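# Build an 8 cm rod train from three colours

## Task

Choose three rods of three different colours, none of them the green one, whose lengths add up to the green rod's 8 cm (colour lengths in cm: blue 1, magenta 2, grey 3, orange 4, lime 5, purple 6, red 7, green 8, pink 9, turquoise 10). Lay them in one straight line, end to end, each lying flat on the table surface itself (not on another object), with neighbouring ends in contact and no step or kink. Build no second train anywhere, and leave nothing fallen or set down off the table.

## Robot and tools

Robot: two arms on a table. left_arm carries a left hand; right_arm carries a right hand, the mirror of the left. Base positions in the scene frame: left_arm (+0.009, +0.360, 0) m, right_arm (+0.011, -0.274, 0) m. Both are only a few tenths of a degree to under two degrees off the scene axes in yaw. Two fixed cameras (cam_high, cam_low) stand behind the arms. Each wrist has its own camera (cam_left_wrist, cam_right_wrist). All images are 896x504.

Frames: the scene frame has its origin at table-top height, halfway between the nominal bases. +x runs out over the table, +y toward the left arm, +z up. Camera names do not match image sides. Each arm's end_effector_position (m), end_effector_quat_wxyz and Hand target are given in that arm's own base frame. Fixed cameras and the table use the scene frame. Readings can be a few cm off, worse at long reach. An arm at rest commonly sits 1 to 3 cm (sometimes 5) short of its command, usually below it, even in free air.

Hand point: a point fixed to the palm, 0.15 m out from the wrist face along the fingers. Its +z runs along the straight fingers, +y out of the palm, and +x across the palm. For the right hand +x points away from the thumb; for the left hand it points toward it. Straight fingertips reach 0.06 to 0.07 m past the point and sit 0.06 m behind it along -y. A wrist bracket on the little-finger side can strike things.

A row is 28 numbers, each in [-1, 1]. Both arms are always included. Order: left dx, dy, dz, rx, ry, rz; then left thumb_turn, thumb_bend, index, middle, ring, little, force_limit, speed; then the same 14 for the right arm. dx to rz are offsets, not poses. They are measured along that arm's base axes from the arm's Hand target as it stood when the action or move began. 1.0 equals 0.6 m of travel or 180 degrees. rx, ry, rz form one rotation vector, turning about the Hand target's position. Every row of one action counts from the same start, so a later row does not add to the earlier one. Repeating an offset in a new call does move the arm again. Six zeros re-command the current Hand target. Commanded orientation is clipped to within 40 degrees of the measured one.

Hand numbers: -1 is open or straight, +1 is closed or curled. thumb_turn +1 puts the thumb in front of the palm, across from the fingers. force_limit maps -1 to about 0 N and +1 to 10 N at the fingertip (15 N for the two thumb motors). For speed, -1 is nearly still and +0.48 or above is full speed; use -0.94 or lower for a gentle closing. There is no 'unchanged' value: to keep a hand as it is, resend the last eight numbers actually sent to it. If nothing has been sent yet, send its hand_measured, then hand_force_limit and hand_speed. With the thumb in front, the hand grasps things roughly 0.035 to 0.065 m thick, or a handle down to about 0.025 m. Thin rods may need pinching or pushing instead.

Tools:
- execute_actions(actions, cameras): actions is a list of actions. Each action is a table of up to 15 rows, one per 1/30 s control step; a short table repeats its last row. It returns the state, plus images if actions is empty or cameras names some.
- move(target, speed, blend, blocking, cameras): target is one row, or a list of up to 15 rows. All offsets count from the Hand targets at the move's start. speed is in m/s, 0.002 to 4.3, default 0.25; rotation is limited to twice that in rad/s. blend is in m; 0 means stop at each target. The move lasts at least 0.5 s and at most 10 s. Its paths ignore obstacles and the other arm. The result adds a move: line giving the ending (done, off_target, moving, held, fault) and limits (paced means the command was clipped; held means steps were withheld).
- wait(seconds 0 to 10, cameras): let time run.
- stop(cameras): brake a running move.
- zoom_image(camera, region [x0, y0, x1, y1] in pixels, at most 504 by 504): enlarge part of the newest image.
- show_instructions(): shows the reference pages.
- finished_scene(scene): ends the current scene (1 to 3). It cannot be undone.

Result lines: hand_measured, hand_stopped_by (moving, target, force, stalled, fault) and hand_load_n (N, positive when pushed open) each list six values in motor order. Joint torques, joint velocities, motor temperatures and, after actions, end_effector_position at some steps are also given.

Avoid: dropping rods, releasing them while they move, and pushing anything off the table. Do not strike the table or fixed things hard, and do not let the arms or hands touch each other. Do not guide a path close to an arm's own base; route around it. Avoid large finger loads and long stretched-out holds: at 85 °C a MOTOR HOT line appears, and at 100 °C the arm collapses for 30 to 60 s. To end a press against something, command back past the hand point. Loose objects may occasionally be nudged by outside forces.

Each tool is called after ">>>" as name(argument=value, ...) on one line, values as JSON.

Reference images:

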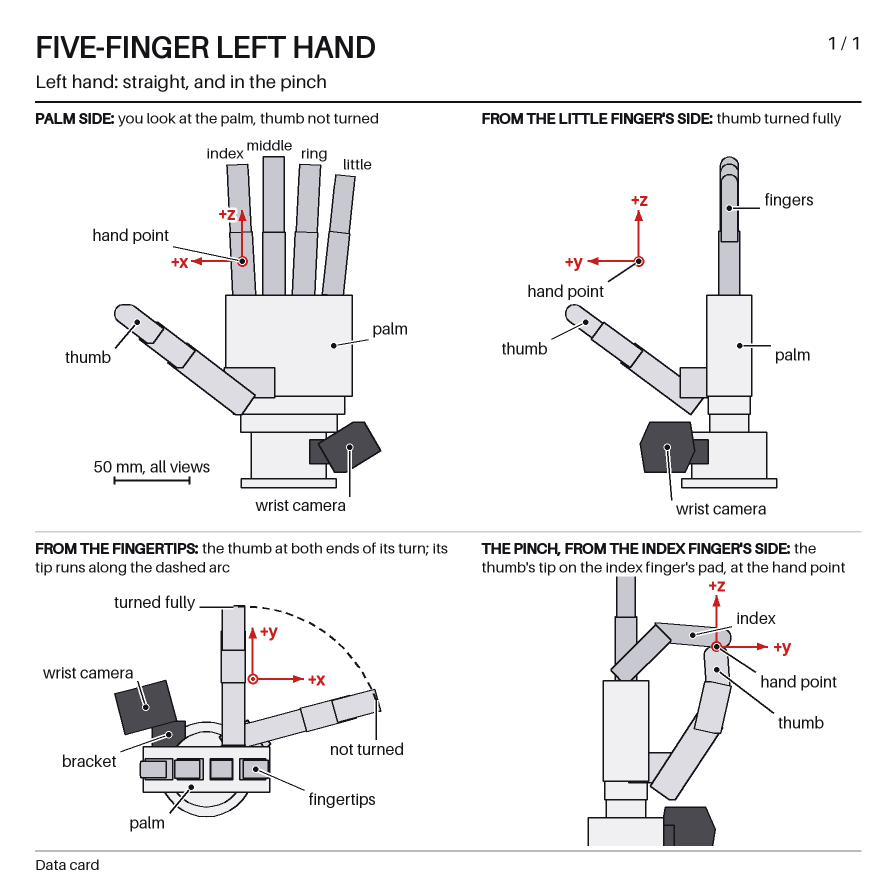

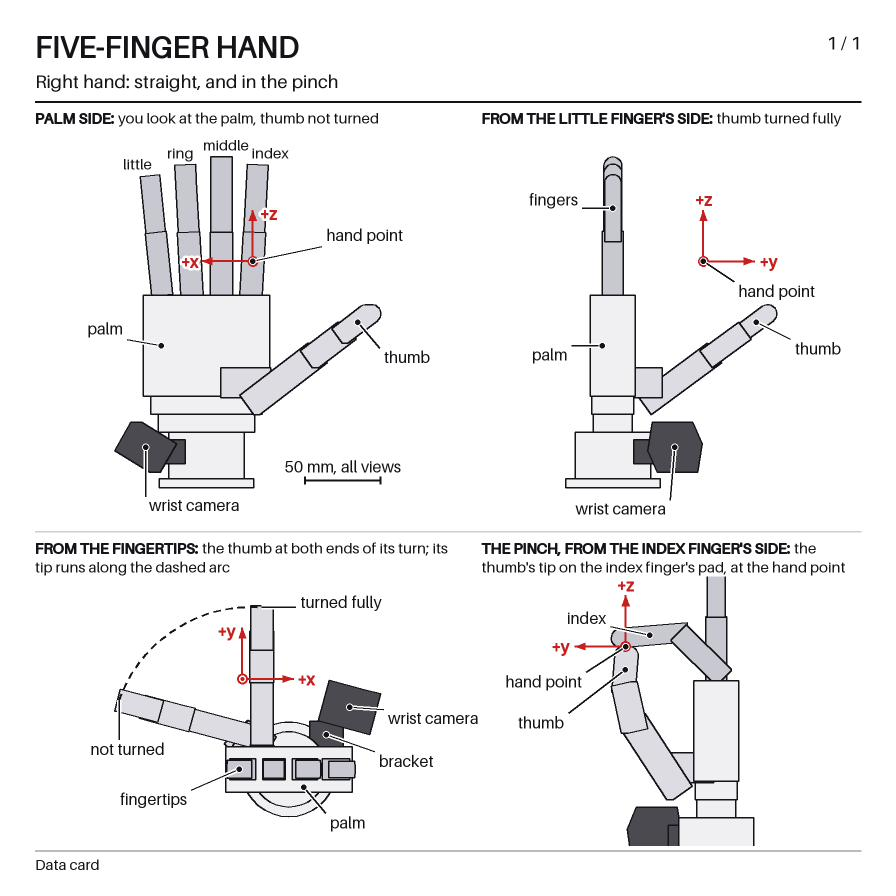

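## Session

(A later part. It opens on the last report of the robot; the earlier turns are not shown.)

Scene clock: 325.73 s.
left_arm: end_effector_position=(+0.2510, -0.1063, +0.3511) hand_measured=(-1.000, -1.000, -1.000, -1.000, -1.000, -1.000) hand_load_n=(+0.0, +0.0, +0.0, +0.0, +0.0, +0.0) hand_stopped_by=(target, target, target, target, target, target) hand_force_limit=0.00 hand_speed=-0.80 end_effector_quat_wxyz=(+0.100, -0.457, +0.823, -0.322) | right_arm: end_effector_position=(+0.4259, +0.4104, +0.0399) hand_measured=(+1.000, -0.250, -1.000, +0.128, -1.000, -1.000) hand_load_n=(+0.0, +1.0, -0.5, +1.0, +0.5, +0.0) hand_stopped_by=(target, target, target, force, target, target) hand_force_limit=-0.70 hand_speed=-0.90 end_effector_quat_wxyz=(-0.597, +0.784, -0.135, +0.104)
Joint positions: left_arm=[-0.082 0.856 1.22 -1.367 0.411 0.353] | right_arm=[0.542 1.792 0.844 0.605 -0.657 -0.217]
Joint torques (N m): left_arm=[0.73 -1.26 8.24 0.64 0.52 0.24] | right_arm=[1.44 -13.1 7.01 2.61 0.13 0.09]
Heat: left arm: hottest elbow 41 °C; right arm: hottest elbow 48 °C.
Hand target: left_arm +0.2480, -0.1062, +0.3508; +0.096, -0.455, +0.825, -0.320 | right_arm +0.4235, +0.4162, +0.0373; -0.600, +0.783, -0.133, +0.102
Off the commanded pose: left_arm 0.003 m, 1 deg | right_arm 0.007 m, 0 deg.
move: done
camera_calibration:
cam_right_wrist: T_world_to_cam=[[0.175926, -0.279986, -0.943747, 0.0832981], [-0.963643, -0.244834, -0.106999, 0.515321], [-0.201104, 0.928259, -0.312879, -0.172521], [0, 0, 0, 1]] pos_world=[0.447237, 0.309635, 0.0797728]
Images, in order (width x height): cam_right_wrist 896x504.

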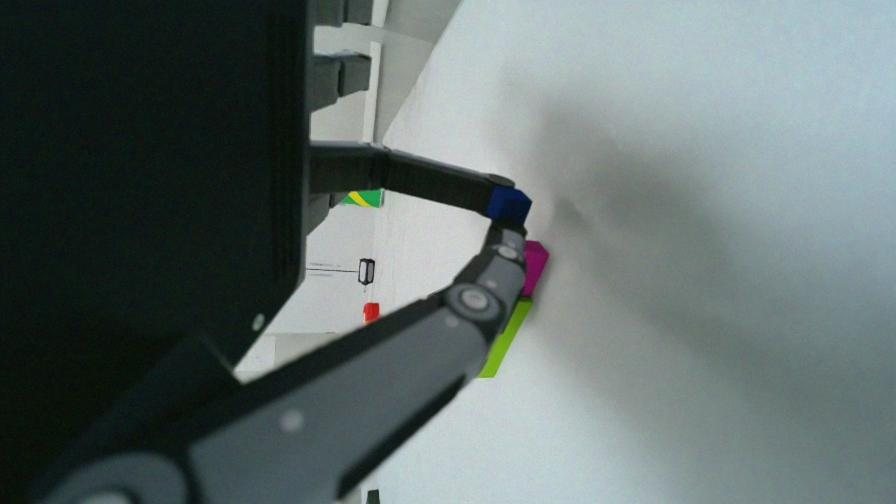

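>>> move(target=[[0,0,0,0,0,0,-1,-1,-1,-1,-1,-1,0,-0.8,-0.0057,0.004,-0.028,0,0,0,1,-0.25,-1,0.31,-1,-1,-0.7,-0.9]], speed=0.06)

>>> move(target=[[0,0,0,0,0,0,-1,-1,-1,-1,-1,-1,0,-0.8,-0.0205,0.001,0,0,0,0,1,-0.25,-1,0.31,-1,-1,-0.7,-0.9]], speed=0.04, cameras=["cam_right_wrist"])

>>> zoom_image(camera="cam_right_wrist", region=[460, 160, 660, 360])

Scene clock: 330.97 s.
left_arm: end_effector_position=(+0.2510, -0.1063, +0.3511) hand_measured=(-1.000, -1.000, -1.000, -1.000, -1.000, -1.000) hand_load_n=(+0.0, +0.0, +0.0, +0.0, +0.0, +0.0) hand_stopped_by=(target, target, target, target, target, target) hand_force_limit=0.00 hand_speed=-0.80 end_effector_quat_wxyz=(+0.100, -0.457, +0.823, -0.322) | right_arm: end_effector_position=(+0.4226, +0.4135, +0.0238) hand_measured=(+1.000, -0.250, -1.000, +0.128, -1.000, -1.000) hand_load_n=(+0.0, +0.5, +0.0, +1.0, +0.0, +0.0) hand_stopped_by=(target, target, target, force, target, target) hand_force_limit=-0.70 hand_speed=-0.90 end_effector_quat_wxyz=(-0.597, +0.784, -0.134, +0.104)
Joint positions: left_arm=[-0.082 0.856 1.22 -1.367 0.411 0.353] | right_arm=[0.551 1.831 0.835 0.656 -0.65 -0.214]
Joint torques (N m): left_arm=[0.5 -1.2 8.2 0.7 0.51 0.24] | right_arm=[1.38 -13.16 6.57 2.62 0.13 0.09]
Heat: left arm: hottest elbow 41 °C; right arm: hottest elbow 47 °C.
Hand target: left_arm +0.2480, -0.1062, +0.3508; +0.096, -0.455, +0.825, -0.320 | right_arm +0.4199, +0.4187, +0.0205; -0.600, +0.783, -0.133, +0.101
Off the commanded pose: left_arm 0.003 m, 1 deg | right_arm 0.007 m, 0 deg.
move: done

Scene clock: 331.73 s.
left_arm: end_effector_position=(+0.2510, -0.1063, +0.3511) hand_measured=(-1.000, -1.000, -1.000, -1.000, -1.000, -1.000) hand_load_n=(+0.0, +0.0, +0.0, +0.0, +0.0, +0.0) hand_stopped_by=(target, target, target, target, target, target) hand_force_limit=0.00 hand_speed=-0.80 end_effector_quat_wxyz=(+0.100, -0.457, +0.823, -0.322) | right_arm: end_effector_position=(+0.4172, +0.4149, +0.0216) hand_measured=(+1.000, -0.250, -1.000, +0.128, -1.000, -1.000) hand_load_n=(+0.0, +0.0, +0.0, +1.5, +0.0, +0.0) hand_stopped_by=(target, target, target, force, target, target) hand_force_limit=-0.70 hand_speed=-0.90 end_effector_quat_wxyz=(-0.598, +0.783, -0.133, +0.109)
Joint positions: left_arm=[-0.082 0.856 1.22 -1.367 0.411 0.353] | right_arm=[0.562 1.831 0.817 0.685 -0.634 -0.21]
Joint torques (N m): left_arm=[0.62 -1.32 8.24 0.69 0.51 0.24] | right_arm=[1.9 -14.39 5.35 2.18 0.08 0.11]
Heat: left arm: hottest elbow 41 °C; right arm: hottest elbow 47 °C.
Hand target: left_arm +0.2480, -0.1062, +0.3508; +0.096, -0.455, +0.825, -0.320 | right_arm +0.4077, +0.4191, +0.0205; -0.600, +0.783, -0.133, +0.102
Off the commanded pose: left_arm 0.003 m, 1 deg | right_arm 0.011 m, 1 deg.
move: off_target (right_arm)
camera_calibration:
cam_right_wrist: T_world_to_cam=[[0.184345, -0.277732, -0.942806, 0.0643506], [-0.96355, -0.240289, -0.117616, 0.504335], [-0.19388, 0.930122, -0.311904, -0.187912], [0, 0, 0, 1]] pos_world=[0.437656, 0.313839, 0.0613775]
Images, in order (width x height): cam_right_wrist 896x504.

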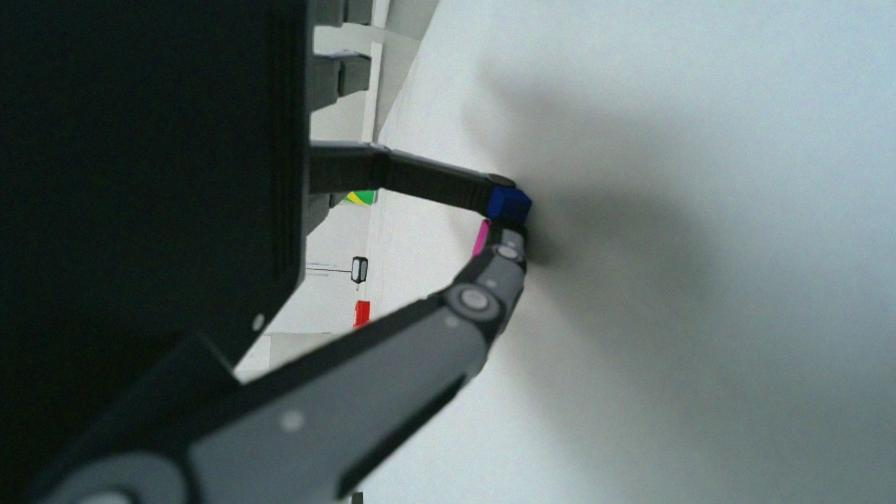

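Scaled by 2.520 from the camera's 896x504 image, which has a finer 1280x720 frame.

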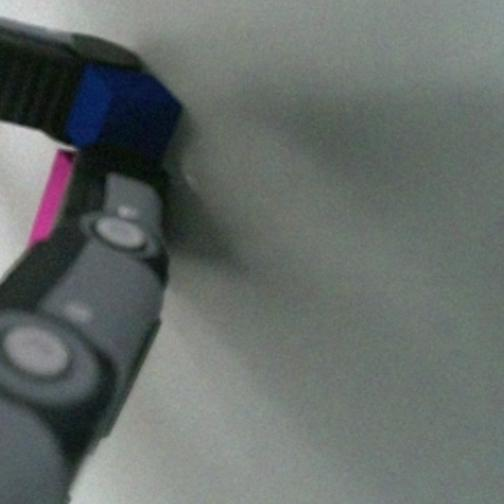

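>>> move(target=[[0,0,0,0,0,0,-1,-1,-1,-1,-1,-1,0,-0.8,-0.010,0.002,0,0,0,0,1,-0.25,-1,0.31,-1,-1,-0.7,-0.9]], speed=0.04, cameras=["cam_right_wrist"])

>>> zoom_image(camera="cam_right_wrist", region=[460, 160, 660, 360])

Scene clock: 334.53 s.
left_arm: end_effector_position=(+0.2510, -0.1063, +0.3511) hand_measured=(-1.000, -1.000, -1.000, -1.000, -1.000, -1.000) hand_load_n=(+0.0, +0.0, +0.0, +0.0, +0.0, +0.0) hand_stopped_by=(target, target, target, target, target, target) hand_force_limit=0.00 hand_speed=-0.80 end_effector_quat_wxyz=(+0.100, -0.457, +0.823, -0.322) | right_arm: end_effector_position=(+0.4135, +0.4162, +0.0211) hand_measured=(+1.000, -0.250, -1.000, +0.128, -1.000, -1.000) hand_load_n=(+0.0, +0.0, -0.5, +1.5, +0.0, -0.5) hand_stopped_by=(target, target, target, force, target, target) hand_force_limit=-0.70 hand_speed=-0.90 end_effector_quat_wxyz=(-0.599, +0.782, -0.133, +0.111)
Joint positions: left_arm=[-0.082 0.856 1.22 -1.367 0.411 0.353] | right_arm=[0.57 1.829 0.807 0.697 -0.623 -0.209]
Joint torques (N m): left_arm=[0.73 -1.2 8.18 0.73 0.52 0.24] | right_arm=[1.85 -14.62 5.07 2.04 0.03 0.13]
Heat: left arm: hottest elbow 41 °C; right arm: hottest elbow 46 °C.
Hand target: left_arm +0.2480, -0.1062, +0.3508; +0.096, -0.455, +0.825, -0.320 | right_arm +0.4018, +0.4205, +0.0206; -0.600, +0.783, -0.133, +0.102
Off the commanded pose: left_arm 0.003 m, 1 deg | right_arm 0.013 m, 1 deg.
move: off_target (right_arm)
camera_calibration:
cam_right_wrist: T_world_to_cam=[[0.188391, -0.277837, -0.941974, 0.0633134], [-0.963445, -0.238311, -0.122395, 0.500281], [-0.190477, 0.930599, -0.312577, -0.191627], [0, 0, 0, 1]] pos_world=[0.433565, 0.315141, 0.0609734]
Images, in order (width x height): cam_right_wrist 896x504.

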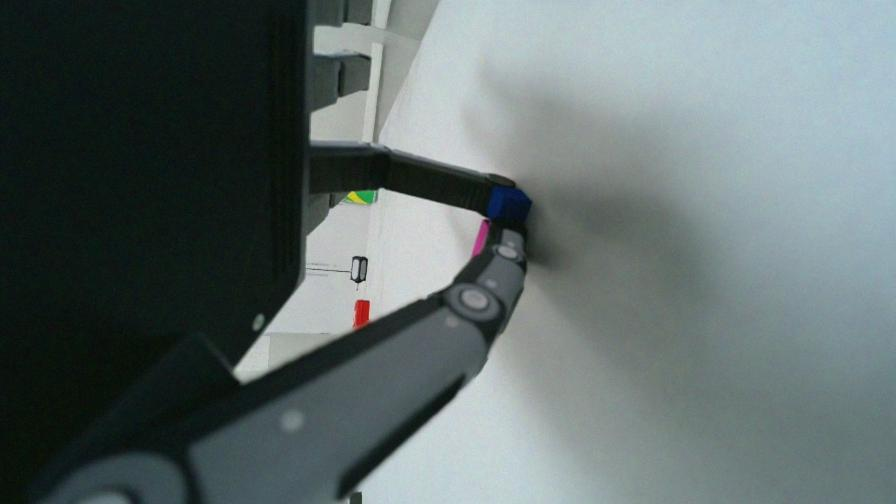

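Scaled by 2.520 from the camera's 896x504 image, which has a finer 1280x720 frame.

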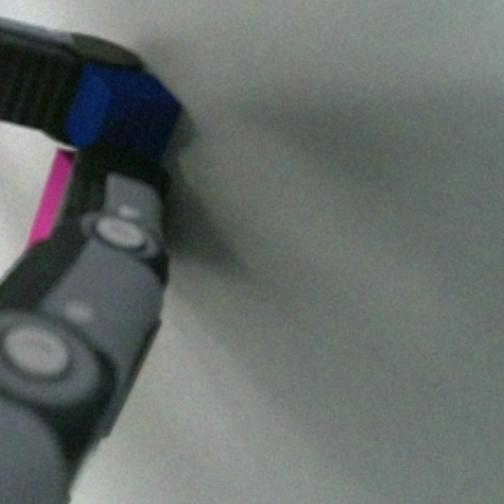

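>>> move(target=[[0,0,0,0,0,0,-1,-1,-1,-1,-1,-1,0,-0.8,0,0,0,0,0,0,1,-0.3,-1,-0.05,-1,-1,-0.8,-0.6],[0,0,0,0,0,0,-1,-1,-1,-1,-1,-1,0,-0.8,0.02,0,0.12,0,0,0,1,-0.3,-1,-0.05,-1,-1,-0.8,-0.6]], speed=0.1, cameras=["cam_right_wrist"])

>>> zoom_image(camera="cam_right_wrist", region=[500, 100, 700, 300])

Scene clock: 339.13 s.
left_arm: end_effector_position=(+0.2510, -0.1063, +0.3511) hand_measured=(-1.000, -1.000, -1.000, -1.000, -1.000, -1.000) hand_load_n=(+0.0, +0.0, -0.5, +0.0, +0.0, +0.0) hand_stopped_by=(target, target, target, target, target, target) hand_force_limit=0.00 hand_speed=-0.80 end_effector_quat_wxyz=(+0.100, -0.457, +0.823, -0.322) | right_arm: end_effector_position=(+0.3990, +0.4098, +0.0664) hand_measured=(+1.000, -0.300, -1.000, -0.050, -1.000, -1.000) hand_load_n=(+0.0, +0.0, +0.0, +0.0, +0.0, +0.0) hand_stopped_by=(target, target, target, target, target, target) hand_force_limit=-0.80 hand_speed=-0.60 end_effector_quat_wxyz=(-0.585, +0.793, -0.144, +0.090)
Joint positions: left_arm=[-0.082 0.856 1.22 -1.367 0.411 0.353] | right_arm=[0.572 1.678 0.811 0.486 -0.633 -0.205]
Joint torques (N m): left_arm=[0.56 -1.49 8.21 0.73 0.51 0.24] | right_arm=[0.67 -14.39 11.36 1.5 -0.17 0.04]
Heat: left arm: hottest elbow 41 °C; right arm: hottest elbow 46 °C.
Hand target: left_arm +0.2480, -0.1062, +0.3508; +0.096, -0.455, +0.825, -0.320 | right_arm +0.4137, +0.4204, +0.0924; -0.599, +0.783, -0.133, +0.102
Off the commanded pose: left_arm 0.003 m, 1 deg | right_arm 0.032 m, 3 deg.
move: off_target (right_arm)
camera_calibration:
cam_right_wrist: T_world_to_cam=[[0.140966, -0.301085, -0.943121, 0.135415], [-0.966247, -0.249326, -0.0648267, 0.492167], [-0.215627, 0.920426, -0.326069, -0.159226], [0, 0, 0, 1]] pos_world=[0.422132, 0.310037, 0.1077]
Images, in order (width x height): cam_right_wrist 896x504.

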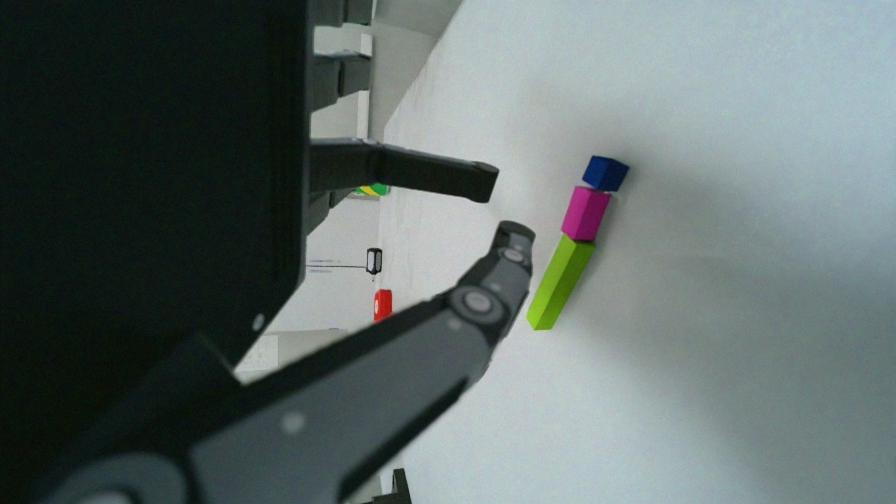

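Scaled by 2.520 from the camera's 896x504 image, which has a finer 1280x720 frame.

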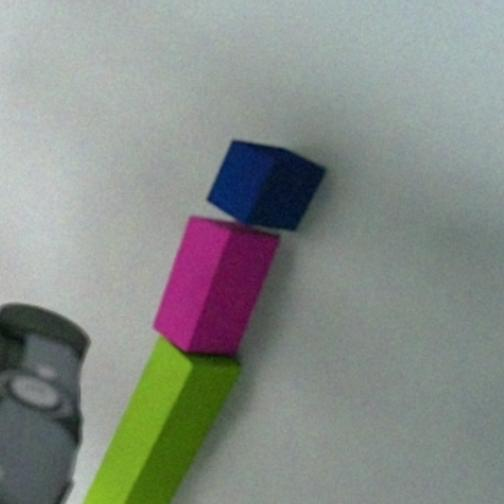

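>>> move(target=[[0,0,0,0,0,0,-1,-1,-1,-1,-1,-1,0,-0.8,-0.004,0.003,-0.092,0,0,0,1,-0.35,-0.12,-0.12,-1,-1,-0.8,-0.6]], speed=0.1, cameras=["cam_right_wrist"])

>>> zoom_image(camera="cam_right_wrist", region=[460, 120, 660, 320])

Scene clock: 366.90 s.
left_arm: end_effector_position=(+0.2510, -0.1063, +0.3511) hand_measured=(-1.000, -1.000, -1.000, -1.000, -1.000, -1.000) hand_load_n=(+0.0, +0.0, +0.0, +0.0, +0.0, +0.0) hand_stopped_by=(target, target, target, target, target, target) hand_force_limit=0.00 hand_speed=-0.80 end_effector_quat_wxyz=(+0.100, -0.457, +0.823, -0.322) | right_arm: end_effector_position=(+0.4074, +0.4152, +0.0317) hand_measured=(+1.000, -0.350, -0.120, -0.120, -1.000, -1.000) hand_load_n=(+0.0, +0.0, +0.0, +0.0, +0.0, +0.0) hand_stopped_by=(target, target, target, target, target, target) hand_force_limit=-0.80 hand_speed=-0.60 end_effector_quat_wxyz=(-0.592, +0.788, -0.138, +0.097)
Joint positions: left_arm=[-0.082 0.856 1.22 -1.367 0.411 0.353] | right_arm=[0.572 1.787 0.811 0.621 -0.633 -0.205]
Joint torques (N m): left_arm=[0.56 -1.38 8.2 0.72 0.49 0.24] | right_arm=[1.08 -13.27 7.76 2.58 0.09 0.06]
Heat: left arm: hottest elbow 41 °C; right arm: hottest elbow 45 °C.
Hand target: left_arm +0.2480, -0.1062, +0.3508; +0.096, -0.455, +0.825, -0.320 | right_arm +0.4113, +0.4222, +0.0373; -0.599, +0.783, -0.133, +0.102
Off the commanded pose: left_arm 0.003 m, 1 deg | right_arm 0.010 m, 1 deg.
move: done
camera_calibration:
cam_right_wrist: T_world_to_cam=[[0.160908, -0.288224, -0.943947, 0.0897131], [-0.964638, -0.248227, -0.0886421, 0.498981], [-0.208764, 0.92483, -0.317973, -0.178537], [0, 0, 0, 1]] pos_world=[0.429628, 0.314834, 0.0721451]
Images, in order (width x height): cam_right_wrist 896x504.

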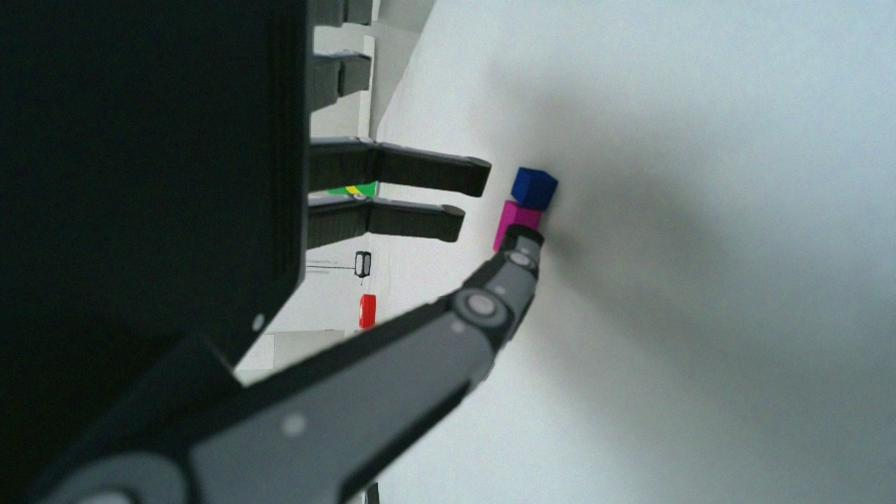

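Scaled by 2.520 from the camera's 896x504 image, which has a finer 1280x720 frame.

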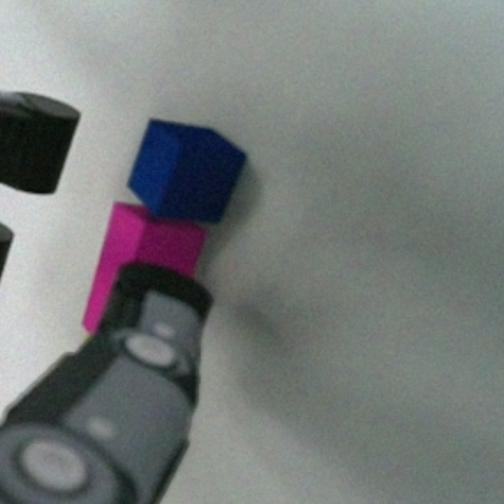

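>>> move(target=[[0,0,0,0,0,0,-1,-1,-1,-1,-1,-1,0,-0.8,0.002,0.003,-0.029,0,0,0,1,-0.35,-0.12,-0.12,-1,-1,-0.8,-0.6]], speed=0.06, cameras=["cam_right_wrist"])

>>> zoom_image(camera="cam_right_wrist", region=[460, 120, 660, 320])

Scene clock: 369.93 s.
left_arm: end_effector_position=(+0.2510, -0.1063, +0.3511) hand_measured=(-1.000, -1.000, -1.000, -1.000, -1.000, -1.000) hand_load_n=(-0.5, +0.0, +0.0, +0.0, +0.0, +0.0) hand_stopped_by=(target, target, target, target, target, target) hand_force_limit=0.00 hand_speed=-0.80 end_effector_quat_wxyz=(+0.100, -0.457, +0.823, -0.322) | right_arm: end_effector_position=(+0.4106, +0.4172, +0.0238) hand_measured=(+1.000, -0.350, -0.120, -0.120, -1.000, -1.000) hand_load_n=(-0.5, -0.5, +0.0, +0.0, +0.0, +0.0) hand_stopped_by=(target, target, target, target, target, target) hand_force_limit=-0.80 hand_speed=-0.60 end_effector_quat_wxyz=(-0.597, +0.784, -0.135, +0.103)
Joint positions: left_arm=[-0.082 0.856 1.22 -1.367 0.411 0.353] | right_arm=[0.572 1.819 0.811 0.672 -0.631 -0.203]
Joint torques (N m): left_arm=[0.62 -1.38 8.16 0.62 0.49 0.25] | right_arm=[1.32 -12.16 7.66 2.51 0.11 0.05]
Heat: left arm: hottest elbow 41 °C; right arm: hottest elbow 45 °C.
Hand target: left_arm +0.2480, -0.1062, +0.3508; +0.096, -0.455, +0.825, -0.320 | right_arm +0.4125, +0.4240, +0.0199; -0.600, +0.783, -0.133, +0.102
Off the commanded pose: left_arm 0.003 m, 1 deg | right_arm 0.008 m, 0 deg.
move: done
camera_calibration:
cam_right_wrist: T_world_to_cam=[[0.174516, -0.278642, -0.944406, 0.0726993], [-0.963561, -0.24579, -0.105537, 0.50074], [-0.202719, 0.92841, -0.311383, -0.186339], [0, 0, 0, 1]] pos_world=[0.432032, 0.316333, 0.0634811]
Images, in order (width x height): cam_right_wrist 896x504.

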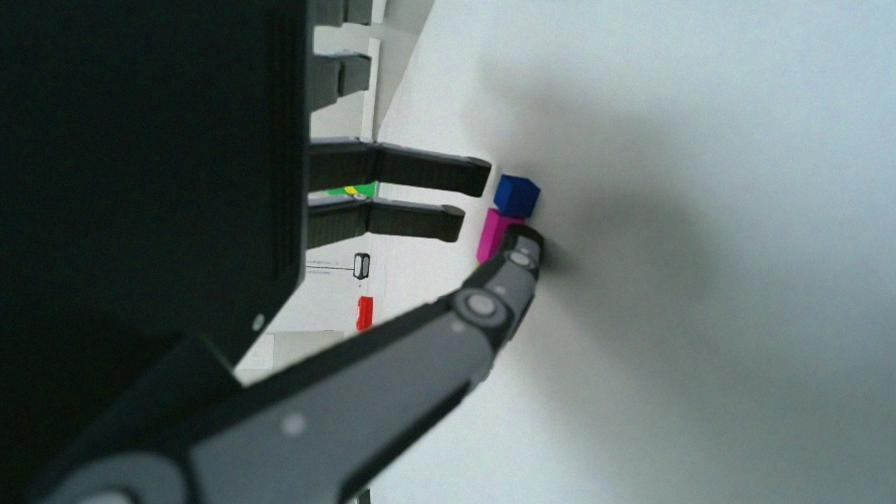

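Scaled by 2.520 from the camera's 896x504 image, which has a finer 1280x720 frame.

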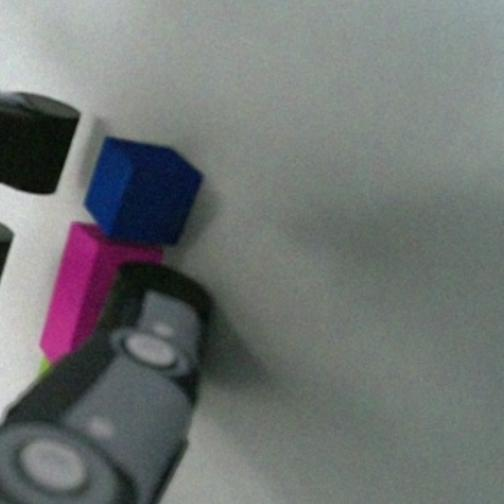

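>>> move(target=[[0,0,0,0,0,0,-1,-1,-1,-1,-1,-1,0,-0.8,0,0,0,0,0,0,1,-0.35,0.14,0.12,-1,-1,-0.6,-0.9],[0,0,0,0,0,0,-1,-1,-1,-1,-1,-1,0,-0.8,0,0,0,0,0,0,1,-0.24,0.14,0.12,-1,-1,-0.6,-0.9]], speed=0.06, cameras=["cam_right_wrist"])

>>> zoom_image(camera="cam_right_wrist", region=[440, 120, 640, 320])

Scene clock: 375.03 s.
left_arm: end_effector_position=(+0.2510, -0.1063, +0.3511) hand_measured=(-1.000, -1.000, -1.000, -1.000, -1.000, -1.000) hand_load_n=(+0.0, +0.0, +0.0, +0.0, +0.0, +0.0) hand_stopped_by=(target, target, target, target, target, target) hand_force_limit=0.00 hand_speed=-0.80 end_effector_quat_wxyz=(+0.100, -0.457, +0.823, -0.322) | right_arm: end_effector_position=(+0.4104, +0.4170, +0.0225) hand_measured=(+1.000, -0.240, +0.140, +0.120, -1.000, -1.000) hand_load_n=(+0.0, +0.5, +0.0, -0.5, +0.0, +0.0) hand_stopped_by=(target, target, target, target, target, target) hand_force_limit=-0.60 hand_speed=-0.90 end_effector_quat_wxyz=(-0.596, +0.785, -0.135, +0.102)
Joint positions: left_arm=[-0.082 0.856 1.22 -1.367 0.411 0.353] | right_arm=[0.572 1.821 0.811 0.672 -0.631 -0.203]
Joint torques (N m): left_arm=[0.62 -1.49 8.24 0.65 0.49 0.23] | right_arm=[1.2 -12.4 7.69 2.48 0.11 0.06]
Heat: left arm: hottest elbow 41 °C; right arm: hottest elbow 45 °C.
Hand target: left_arm +0.2480, -0.1062, +0.3508; +0.096, -0.455, +0.825, -0.320 | right_arm +0.4125, +0.4240, +0.0198; -0.600, +0.783, -0.133, +0.102
Off the commanded pose: left_arm 0.003 m, 1 deg | right_arm 0.008 m, 0 deg.
move: done
camera_calibration:
cam_right_wrist: T_world_to_cam=[[0.172735, -0.279794, -0.944393, 0.0726847], [-0.963757, -0.245921, -0.103418, 0.500487], [-0.20331, 0.928029, -0.312133, -0.186219], [0, 0, 0, 1]] pos_world=[0.431932, 0.316234, 0.0622771]
Images, in order (width x height): cam_right_wrist 896x504.

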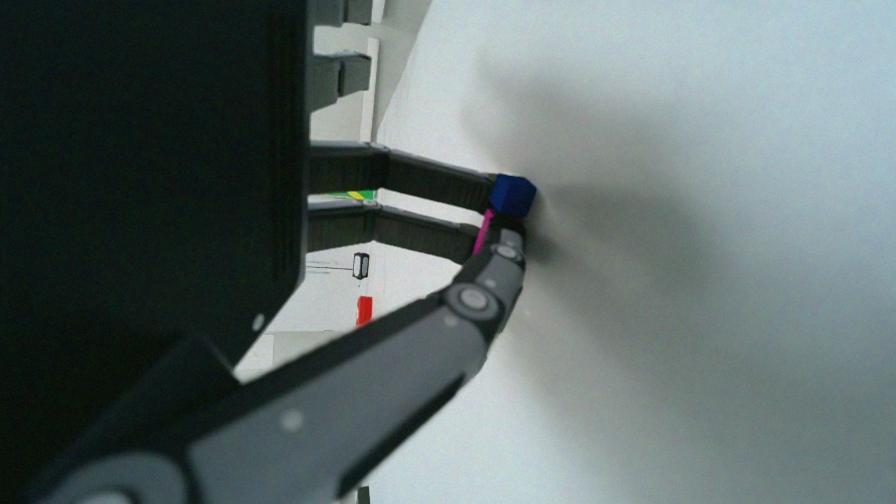

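Scaled by 2.520 from the camera's 896x504 image, which has a finer 1280x720 frame.

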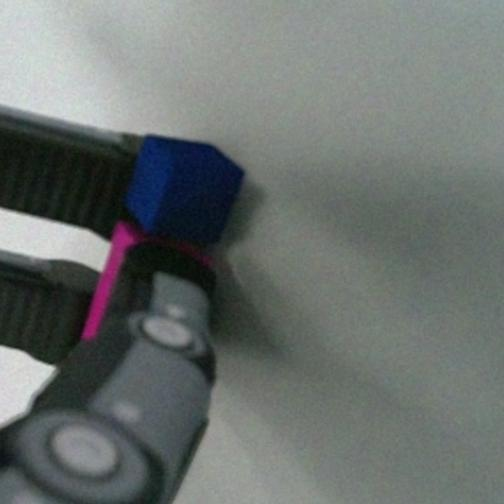

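>>> move(target=[[0,0,0,0,0,0,-1,-1,-1,-1,-1,-1,0,-0.8,0,0,0,0,0,0,1,-0.35,0.0,0.0,-1,-1,-0.6,-0.6],[0,0,0,0,0,0,-1,-1,-1,-1,-1,-1,0,-0.8,0.015,-0.006,0,0,0,0,1,-0.35,0.0,0.0,-1,-1,-0.6,-0.6]], speed=0.05, cameras=["cam_right_wrist"])

>>> zoom_image(camera="cam_right_wrist", region=[440, 120, 640, 320])

Scene clock: 381.70 s.
left_arm: end_effector_position=(+0.2510, -0.1063, +0.3511) hand_measured=(-1.000, -1.000, -1.000, -1.000, -1.000, -1.000) hand_load_n=(+0.0, +0.0, +0.0, +0.0, +0.0, +0.0) hand_stopped_by=(target, target, target, target, target, target) hand_force_limit=0.00 hand_speed=-0.80 end_effector_quat_wxyz=(+0.100, -0.457, +0.823, -0.322) | right_arm: end_effector_position=(+0.4097, +0.4175, +0.0232) hand_measured=(+1.000, -0.350, +0.000, +0.000, -1.000, -1.000) hand_load_n=(-1.0, -2.5, +0.0, +0.0, +0.0, +0.0) hand_stopped_by=(target, target, target, target, target, target) hand_force_limit=-0.60 hand_speed=-0.60 end_effector_quat_wxyz=(-0.599, +0.784, -0.132, +0.100)
Joint positions: left_arm=[-0.082 0.856 1.22 -1.367 0.411 0.353] | right_arm=[0.571 1.822 0.811 0.677 -0.639 -0.203]
Joint torques (N m): left_arm=[0.62 -1.26 8.27 0.64 0.53 0.24] | right_arm=[-0.03 -11.75 9.16 1.85 -0.22 -0.02]
Heat: left arm: hottest elbow 41 °C; right arm: hottest elbow 44 °C.
Hand target: left_arm +0.2480, -0.1062, +0.3508; +0.096, -0.455, +0.825, -0.320 | right_arm +0.4215, +0.4203, +0.0198; -0.599, +0.783, -0.133, +0.102
Off the commanded pose: left_arm 0.003 m, 1 deg | right_arm 0.013 m, 0 deg.
move: off_target (right_arm)
camera_calibration:
cam_right_wrist: T_world_to_cam=[[0.176245, -0.274229, -0.945376, 0.0699147], [-0.961906, -0.251882, -0.106262, 0.501874], [-0.208983, 0.928092, -0.308175, -0.184399], [0, 0, 0, 1]] pos_world=[0.431897, 0.316724, 0.0625989]
Images, in order (width x height): cam_right_wrist 896x504.

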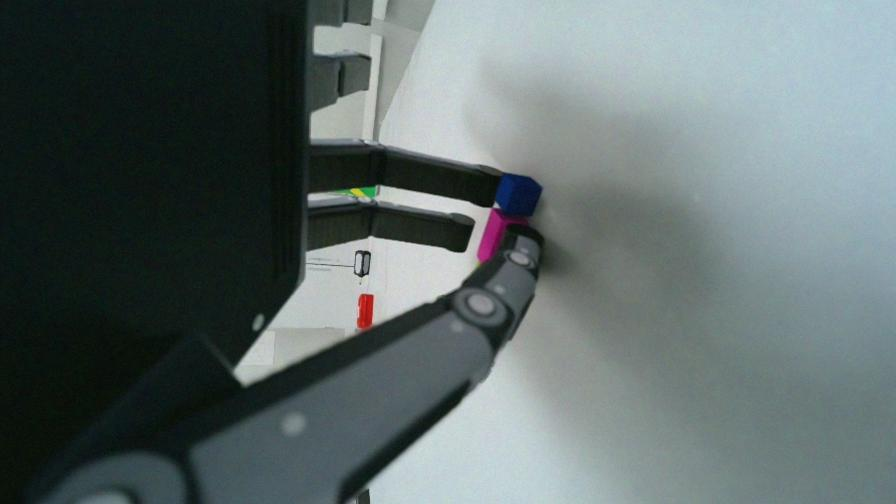

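Scaled by 2.520 from the camera's 896x504 image, which has a finer 1280x720 frame.

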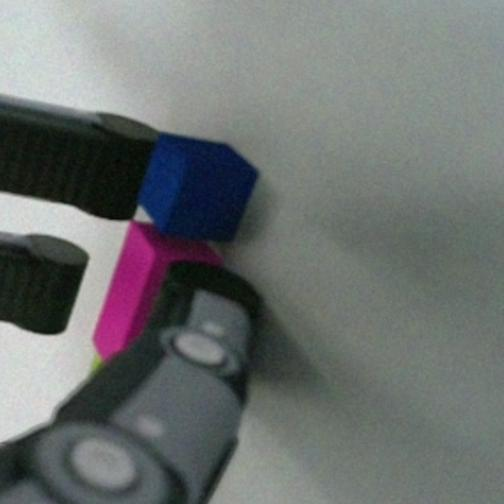

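>>> move(target=[[0,0,0,0,0,0,-1,-1,-1,-1,-1,-1,0,-0.8,0,0,0.02,0,0,0,1,-0.3,0.0,0.0,-1,-1,-0.6,-0.6]], speed=0.05, cameras=["cam_right_wrist"])

>>> zoom_image(camera="cam_right_wrist", region=[440, 120, 640, 320])

Scene clock: 388.67 s.
left_arm: end_effector_position=(+0.2510, -0.1063, +0.3511) hand_measured=(-1.000, -1.000, -1.000, -1.000, -1.000, -1.000) hand_load_n=(+0.0, +0.0, +0.0, +0.0, +0.0, +0.0) hand_stopped_by=(target, target, target, target, target, target) hand_force_limit=0.00 hand_speed=-0.80 end_effector_quat_wxyz=(+0.100, -0.457, +0.823, -0.322) | right_arm: end_effector_position=(+0.4086, +0.4175, +0.0214) hand_measured=(+1.000, -0.300, +0.000, +0.000, -1.000, -1.000) hand_load_n=(+0.0, +0.0, +0.0, -1.0, +0.0, +0.0) hand_stopped_by=(target, target, target, target, target, target) hand_force_limit=-0.60 hand_speed=-0.60 end_effector_quat_wxyz=(-0.596, +0.786, -0.134, +0.095)
Joint positions: left_arm=[-0.082 0.856 1.22 -1.367 0.411 0.353] | right_arm=[0.571 1.823 0.815 0.661 -0.644 -0.203]
Joint torques (N m): left_arm=[0.56 -1.61 8.18 0.7 0.53 0.23] | right_arm=[0.09 -14.45 9.06 1.18 -0.05 -0.02]
Heat: left arm: hottest elbow 41 °C; right arm: hottest elbow 44 °C.
Hand target: left_arm +0.2480, -0.1062, +0.3508; +0.096, -0.455, +0.825, -0.320 | right_arm +0.4216, +0.4205, +0.0319; -0.599, +0.783, -0.133, +0.102
Off the commanded pose: left_arm 0.003 m, 1 deg | right_arm 0.017 m, 1 deg.
move: off_target (right_arm)
camera_calibration:
cam_right_wrist: T_world_to_cam=[[0.165943, -0.279283, -0.945761, 0.0746734], [-0.962094, -0.25633, -0.093115, 0.502267], [-0.216422, 0.925363, -0.311232, -0.180924], [0, 0, 0, 1]] pos_world=[0.43168, 0.317021, 0.0610824]
Images, in order (width x height): cam_right_wrist 896x504.

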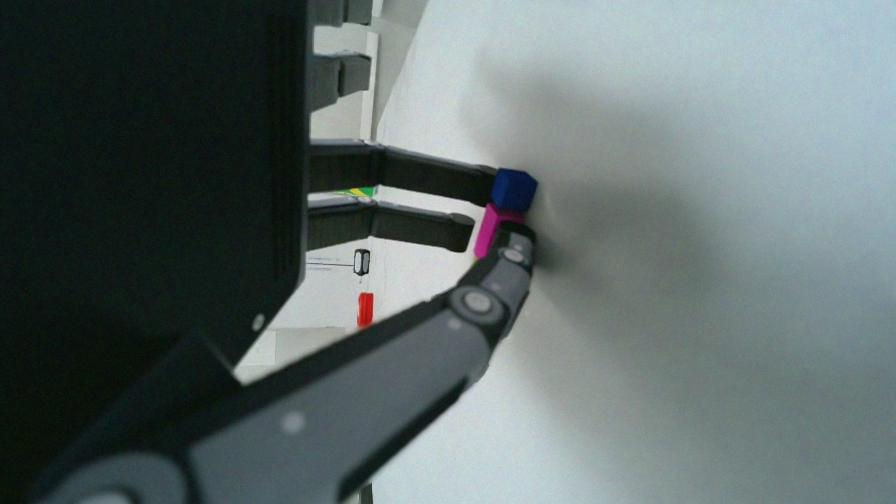

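Scaled by 2.520 from the camera's 896x504 image, which has a finer 1280x720 frame.

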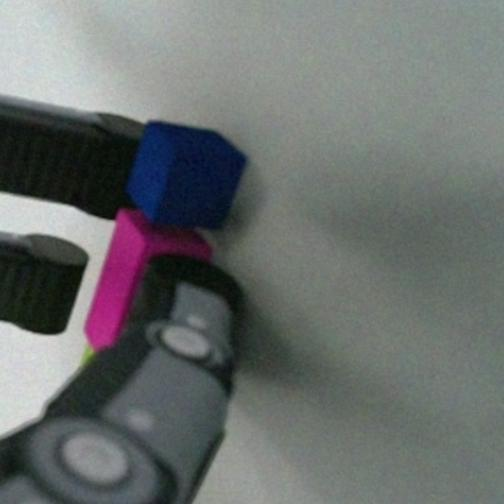

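>>> move(target=[[0,0,0,0,0,0,-1,-1,-1,-1,-1,-1,0,-0.8,0.047,-0.026,0.06,0,0,0,1,-0.3,-0.1,-0.1,-1,-1,-0.6,-0.6],[0,0,0,0,0,0,-1,-1,-1,-1,-1,-1,0,-0.8,-0.0023,-0.0093,0.054,0,0,0,1,-0.3,-0.1,-0.1,-1,-1,-0.6,-0.6],[0,0,0,0,0,0,-1,-1,-1,-1,-1,-1,0,-0.8,-0.0095,-0.0038,0.009,0,0,0,1,-0.3,-0.1,-0.1,-1,-1,-0.6,-0.6],[0,0,0,0,0,0,-1,-1,-1,-1,-1,-1,0,-0.8,-0.0155,0.0003,-0.019,0,0,0,1,-0.3,-0.1,-0.1,-1,-1,-0.6,-0.6]], speed=[0.1,0.1,0.06,0.06], cameras=["cam_right_wrist"])

>>> zoom_image(camera="cam_right_wrist", region=[440, 120, 640, 320])

Scene clock: 397.70 s.
left_arm: end_effector_position=(+0.2510, -0.1063, +0.3511) hand_measured=(-1.000, -1.000, -1.000, -1.000, -1.000, -1.000) hand_load_n=(+0.0, +0.0, +0.0, +0.0, +0.0, +0.0) hand_stopped_by=(target, target, target, target, target, target) hand_force_limit=0.00 hand_speed=-0.80 end_effector_quat_wxyz=(+0.100, -0.457, +0.823, -0.322) | right_arm: end_effector_position=(+0.4145, +0.4154, +0.0227) hand_measured=(+1.000, -0.300, -0.100, -0.100, -1.000, -1.000) hand_load_n=(+0.0, +0.0, +0.0, +0.0, +0.0, +0.0) hand_stopped_by=(target, target, target, target, target, target) hand_force_limit=-0.60 hand_speed=-0.60 end_effector_quat_wxyz=(-0.597, +0.784, -0.134, +0.103)
Joint positions: left_arm=[-0.082 0.856 1.22 -1.367 0.411 0.353] | right_arm=[0.564 1.824 0.818 0.668 -0.638 -0.209]
Joint torques (N m): left_arm=[0.73 -1.38 8.25 0.68 0.52 0.24] | right_arm=[1.26 -13.04 6.56 2.59 0.13 0.09]
Heat: left arm: hottest elbow 41 °C; right arm: hottest elbow 45 °C.
Hand target: left_arm +0.2480, -0.1062, +0.3508; +0.096, -0.455, +0.825, -0.320 | right_arm +0.4123, +0.4206, +0.0205; -0.600, +0.783, -0.133, +0.102
Off the commanded pose: left_arm 0.003 m, 1 deg | right_arm 0.006 m, 0 deg.
move: done
camera_calibration:
cam_right_wrist: T_world_to_cam=[[0.176335, -0.280056, -0.94365, 0.0703188], [-0.96334, -0.246024, -0.106999, 0.504076], [-0.202194, 0.927923, -0.313172, -0.18431], [0, 0, 0, 1]] pos_world=[0.435931, 0.314734, 0.0625712]
Images, in order (width x height): cam_right_wrist 896x504.

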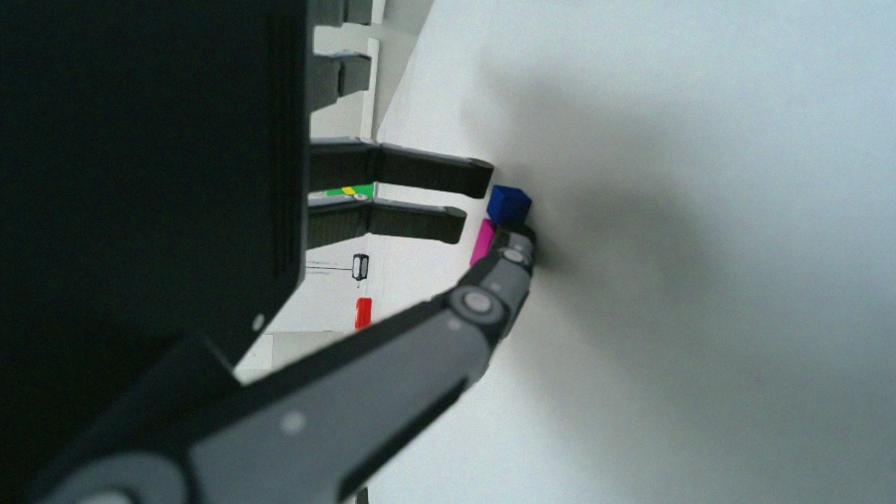

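Scaled by 2.520 from the camera's 896x504 image, which has a finer 1280x720 frame.

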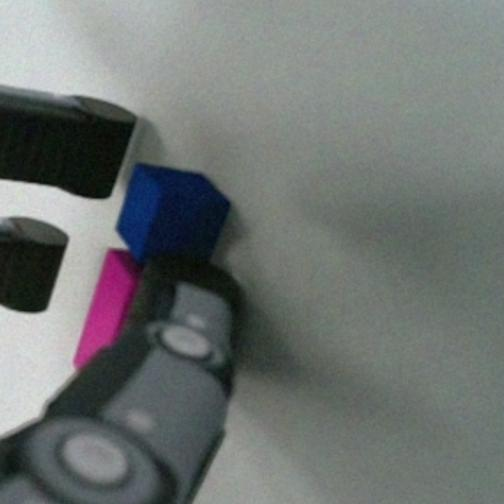

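>>> move(target=[[0,0,0,0,0,0,-1,-1,-1,-1,-1,-1,0,-0.8,0,0,0,0,0,0,1,-0.25,-0.1,-0.1,-1,-1,-0.6,-0.9],[0,0,0,0,0,0,-1,-1,-1,-1,-1,-1,0,-0.8,0,0,0,0,0,0,1,-0.25,0.148,0.3,-1,-1,-0.7,-0.9]], speed=0.06, cameras=["cam_right_wrist"])

>>> zoom_image(camera="cam_right_wrist", region=[440, 120, 640, 320])

Scene clock: 402.43 s.
left_arm: end_effector_position=(+0.2510, -0.1063, +0.3511) hand_measured=(-1.000, -1.000, -1.000, -1.000, -1.000, -1.000) hand_load_n=(+0.0, +0.0, +0.0, +0.0, +0.0, -0.5) hand_stopped_by=(target, target, target, target, target, target) hand_force_limit=0.00 hand_speed=-0.80 end_effector_quat_wxyz=(+0.100, -0.457, +0.823, -0.322) | right_arm: end_effector_position=(+0.4145, +0.4154, +0.0227) hand_measured=(+1.000, -0.250, +0.148, +0.132, -1.000, -1.000) hand_load_n=(+0.5, +1.0, +0.0, +2.5, +0.0, +0.0) hand_stopped_by=(target, target, target, force, target, target) hand_force_limit=-0.70 hand_speed=-0.90 end_effector_quat_wxyz=(-0.597, +0.784, -0.134, +0.103)
Joint positions: left_arm=[-0.082 0.856 1.22 -1.367 0.411 0.353] | right_arm=[0.564 1.824 0.818 0.668 -0.638 -0.208]
Joint torques (N m): left_arm=[0.56 -1.44 8.21 0.62 0.5 0.22] | right_arm=[1.32 -13.16 6.53 2.59 0.13 0.08]
Heat: left arm: hottest elbow 41 °C; right arm: hottest elbow 45 °C.
Hand target: left_arm +0.2480, -0.1062, +0.3508; +0.096, -0.455, +0.825, -0.320 | right_arm +0.4123, +0.4206, +0.0205; -0.600, +0.783, -0.133, +0.102
Off the commanded pose: left_arm 0.003 m, 1 deg | right_arm 0.006 m, 0 deg.
move: done
camera_calibration:
cam_right_wrist: T_world_to_cam=[[0.17589, -0.27998, -0.943755, 0.0704959], [-0.963418, -0.245887, -0.106609, 0.504044], [-0.202208, 0.927982, -0.312987, -0.184334], [0, 0, 0, 1]] pos_world=[0.435931, 0.314734, 0.0625722]
Images, in order (width x height): cam_right_wrist 896x504.

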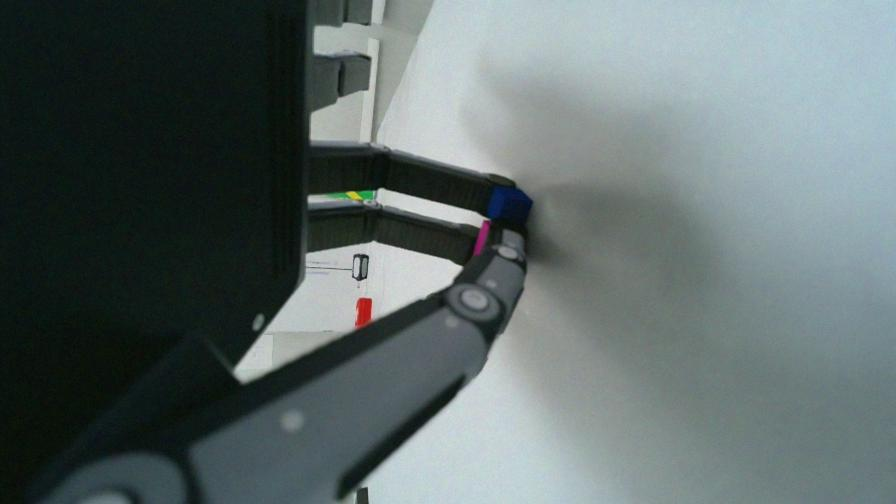

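Scaled by 2.520 from the camera's 896x504 image, which has a finer 1280x720 frame.

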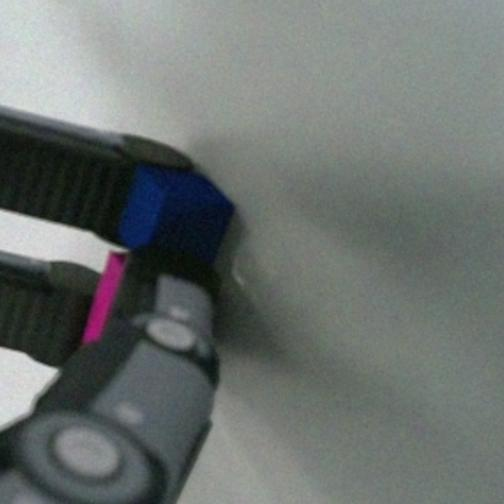

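>>> move(target=[[0,0,0,0,0,0,-1,-1,-1,-1,-1,-1,0,-0.8,0,0,0,0,0,0,1,-0.28,-0.05,-0.05,-1,-1,-0.8,-0.6],[0,0,0,0,0,0,-1,-1,-1,-1,-1,-1,0,-0.8,0.02,0,0.12,0,0,0,1,-0.28,-0.05,-0.05,-1,-1,-0.8,-0.6]], speed=0.1, cameras=["cam_right_wrist"])

>>> zoom_image(camera="cam_right_wrist", region=[500, 120, 700, 320])

Scene clock: 406.67 s.
left_arm: end_effector_position=(+0.2510, -0.1063, +0.3511) hand_measured=(-1.000, -1.000, -1.000, -1.000, -1.000, -1.000) hand_load_n=(+0.0, +0.0, +0.0, +0.0, +0.0, +0.0) hand_stopped_by=(target, target, target, target, target, target) hand_force_limit=0.00 hand_speed=-0.80 end_effector_quat_wxyz=(+0.100, -0.457, +0.823, -0.322) | right_arm: end_effector_position=(+0.4085, +0.4127, +0.0680) hand_measured=(+1.000, -0.280, -0.050, -0.050, -1.000, -1.000) hand_load_n=(+0.0, +0.0, +0.0, +0.0, +0.0, +0.0) hand_stopped_by=(target, target, target, target, target, target) hand_force_limit=-0.80 hand_speed=-0.60 end_effector_quat_wxyz=(-0.587, +0.792, -0.142, +0.089)
Joint positions: left_arm=[-0.082 0.856 1.22 -1.367 0.411 0.353] | right_arm=[0.564 1.695 0.84 0.475 -0.644 -0.208]
Joint torques (N m): left_arm=[0.32 -1.14 8.29 0.68 0.51 0.24] | right_arm=[0.26 -14.74 11.26 1.51 -0.17 0.02]
Heat: left arm: hottest elbow 42 °C; right arm: hottest elbow 45 °C.
Hand target: left_arm +0.2480, -0.1062, +0.3508; +0.096, -0.455, +0.825, -0.320 | right_arm +0.4243, +0.4206, +0.0925; -0.599, +0.783, -0.133, +0.102
Off the commanded pose: left_arm 0.003 m, 1 deg | right_arm 0.030 m, 3 deg.
move: off_target (right_arm)
camera_calibration:
cam_right_wrist: T_world_to_cam=[[0.143939, -0.297972, -0.94366, 0.134026], [-0.965093, -0.253117, -0.0672835, 0.503481], [-0.218808, 0.920404, -0.324005, -0.158144], [0, 0, 0, 1]] pos_world=[0.432011, 0.312932, 0.109111]
Images, in order (width x height): cam_right_wrist 896x504.

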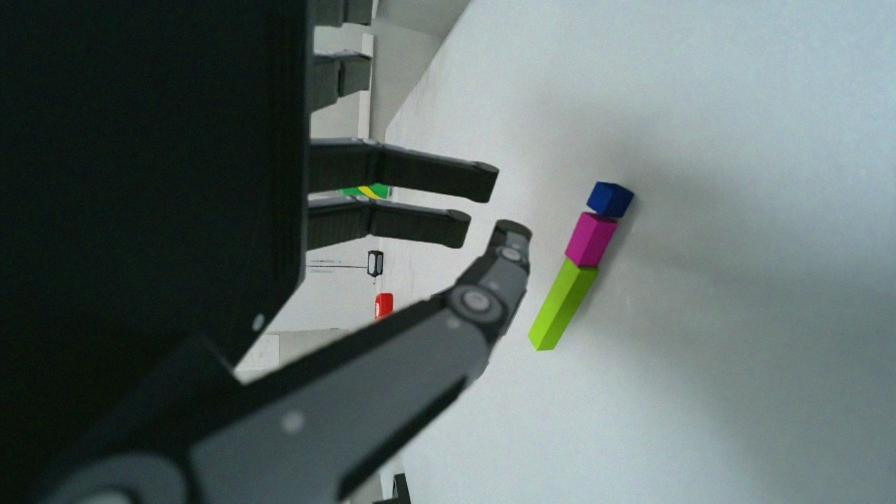

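Scaled by 2.520 from the camera's 896x504 image, which has a finer 1280x720 frame.

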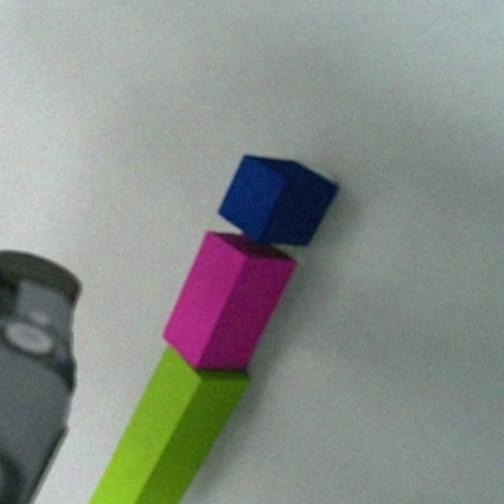

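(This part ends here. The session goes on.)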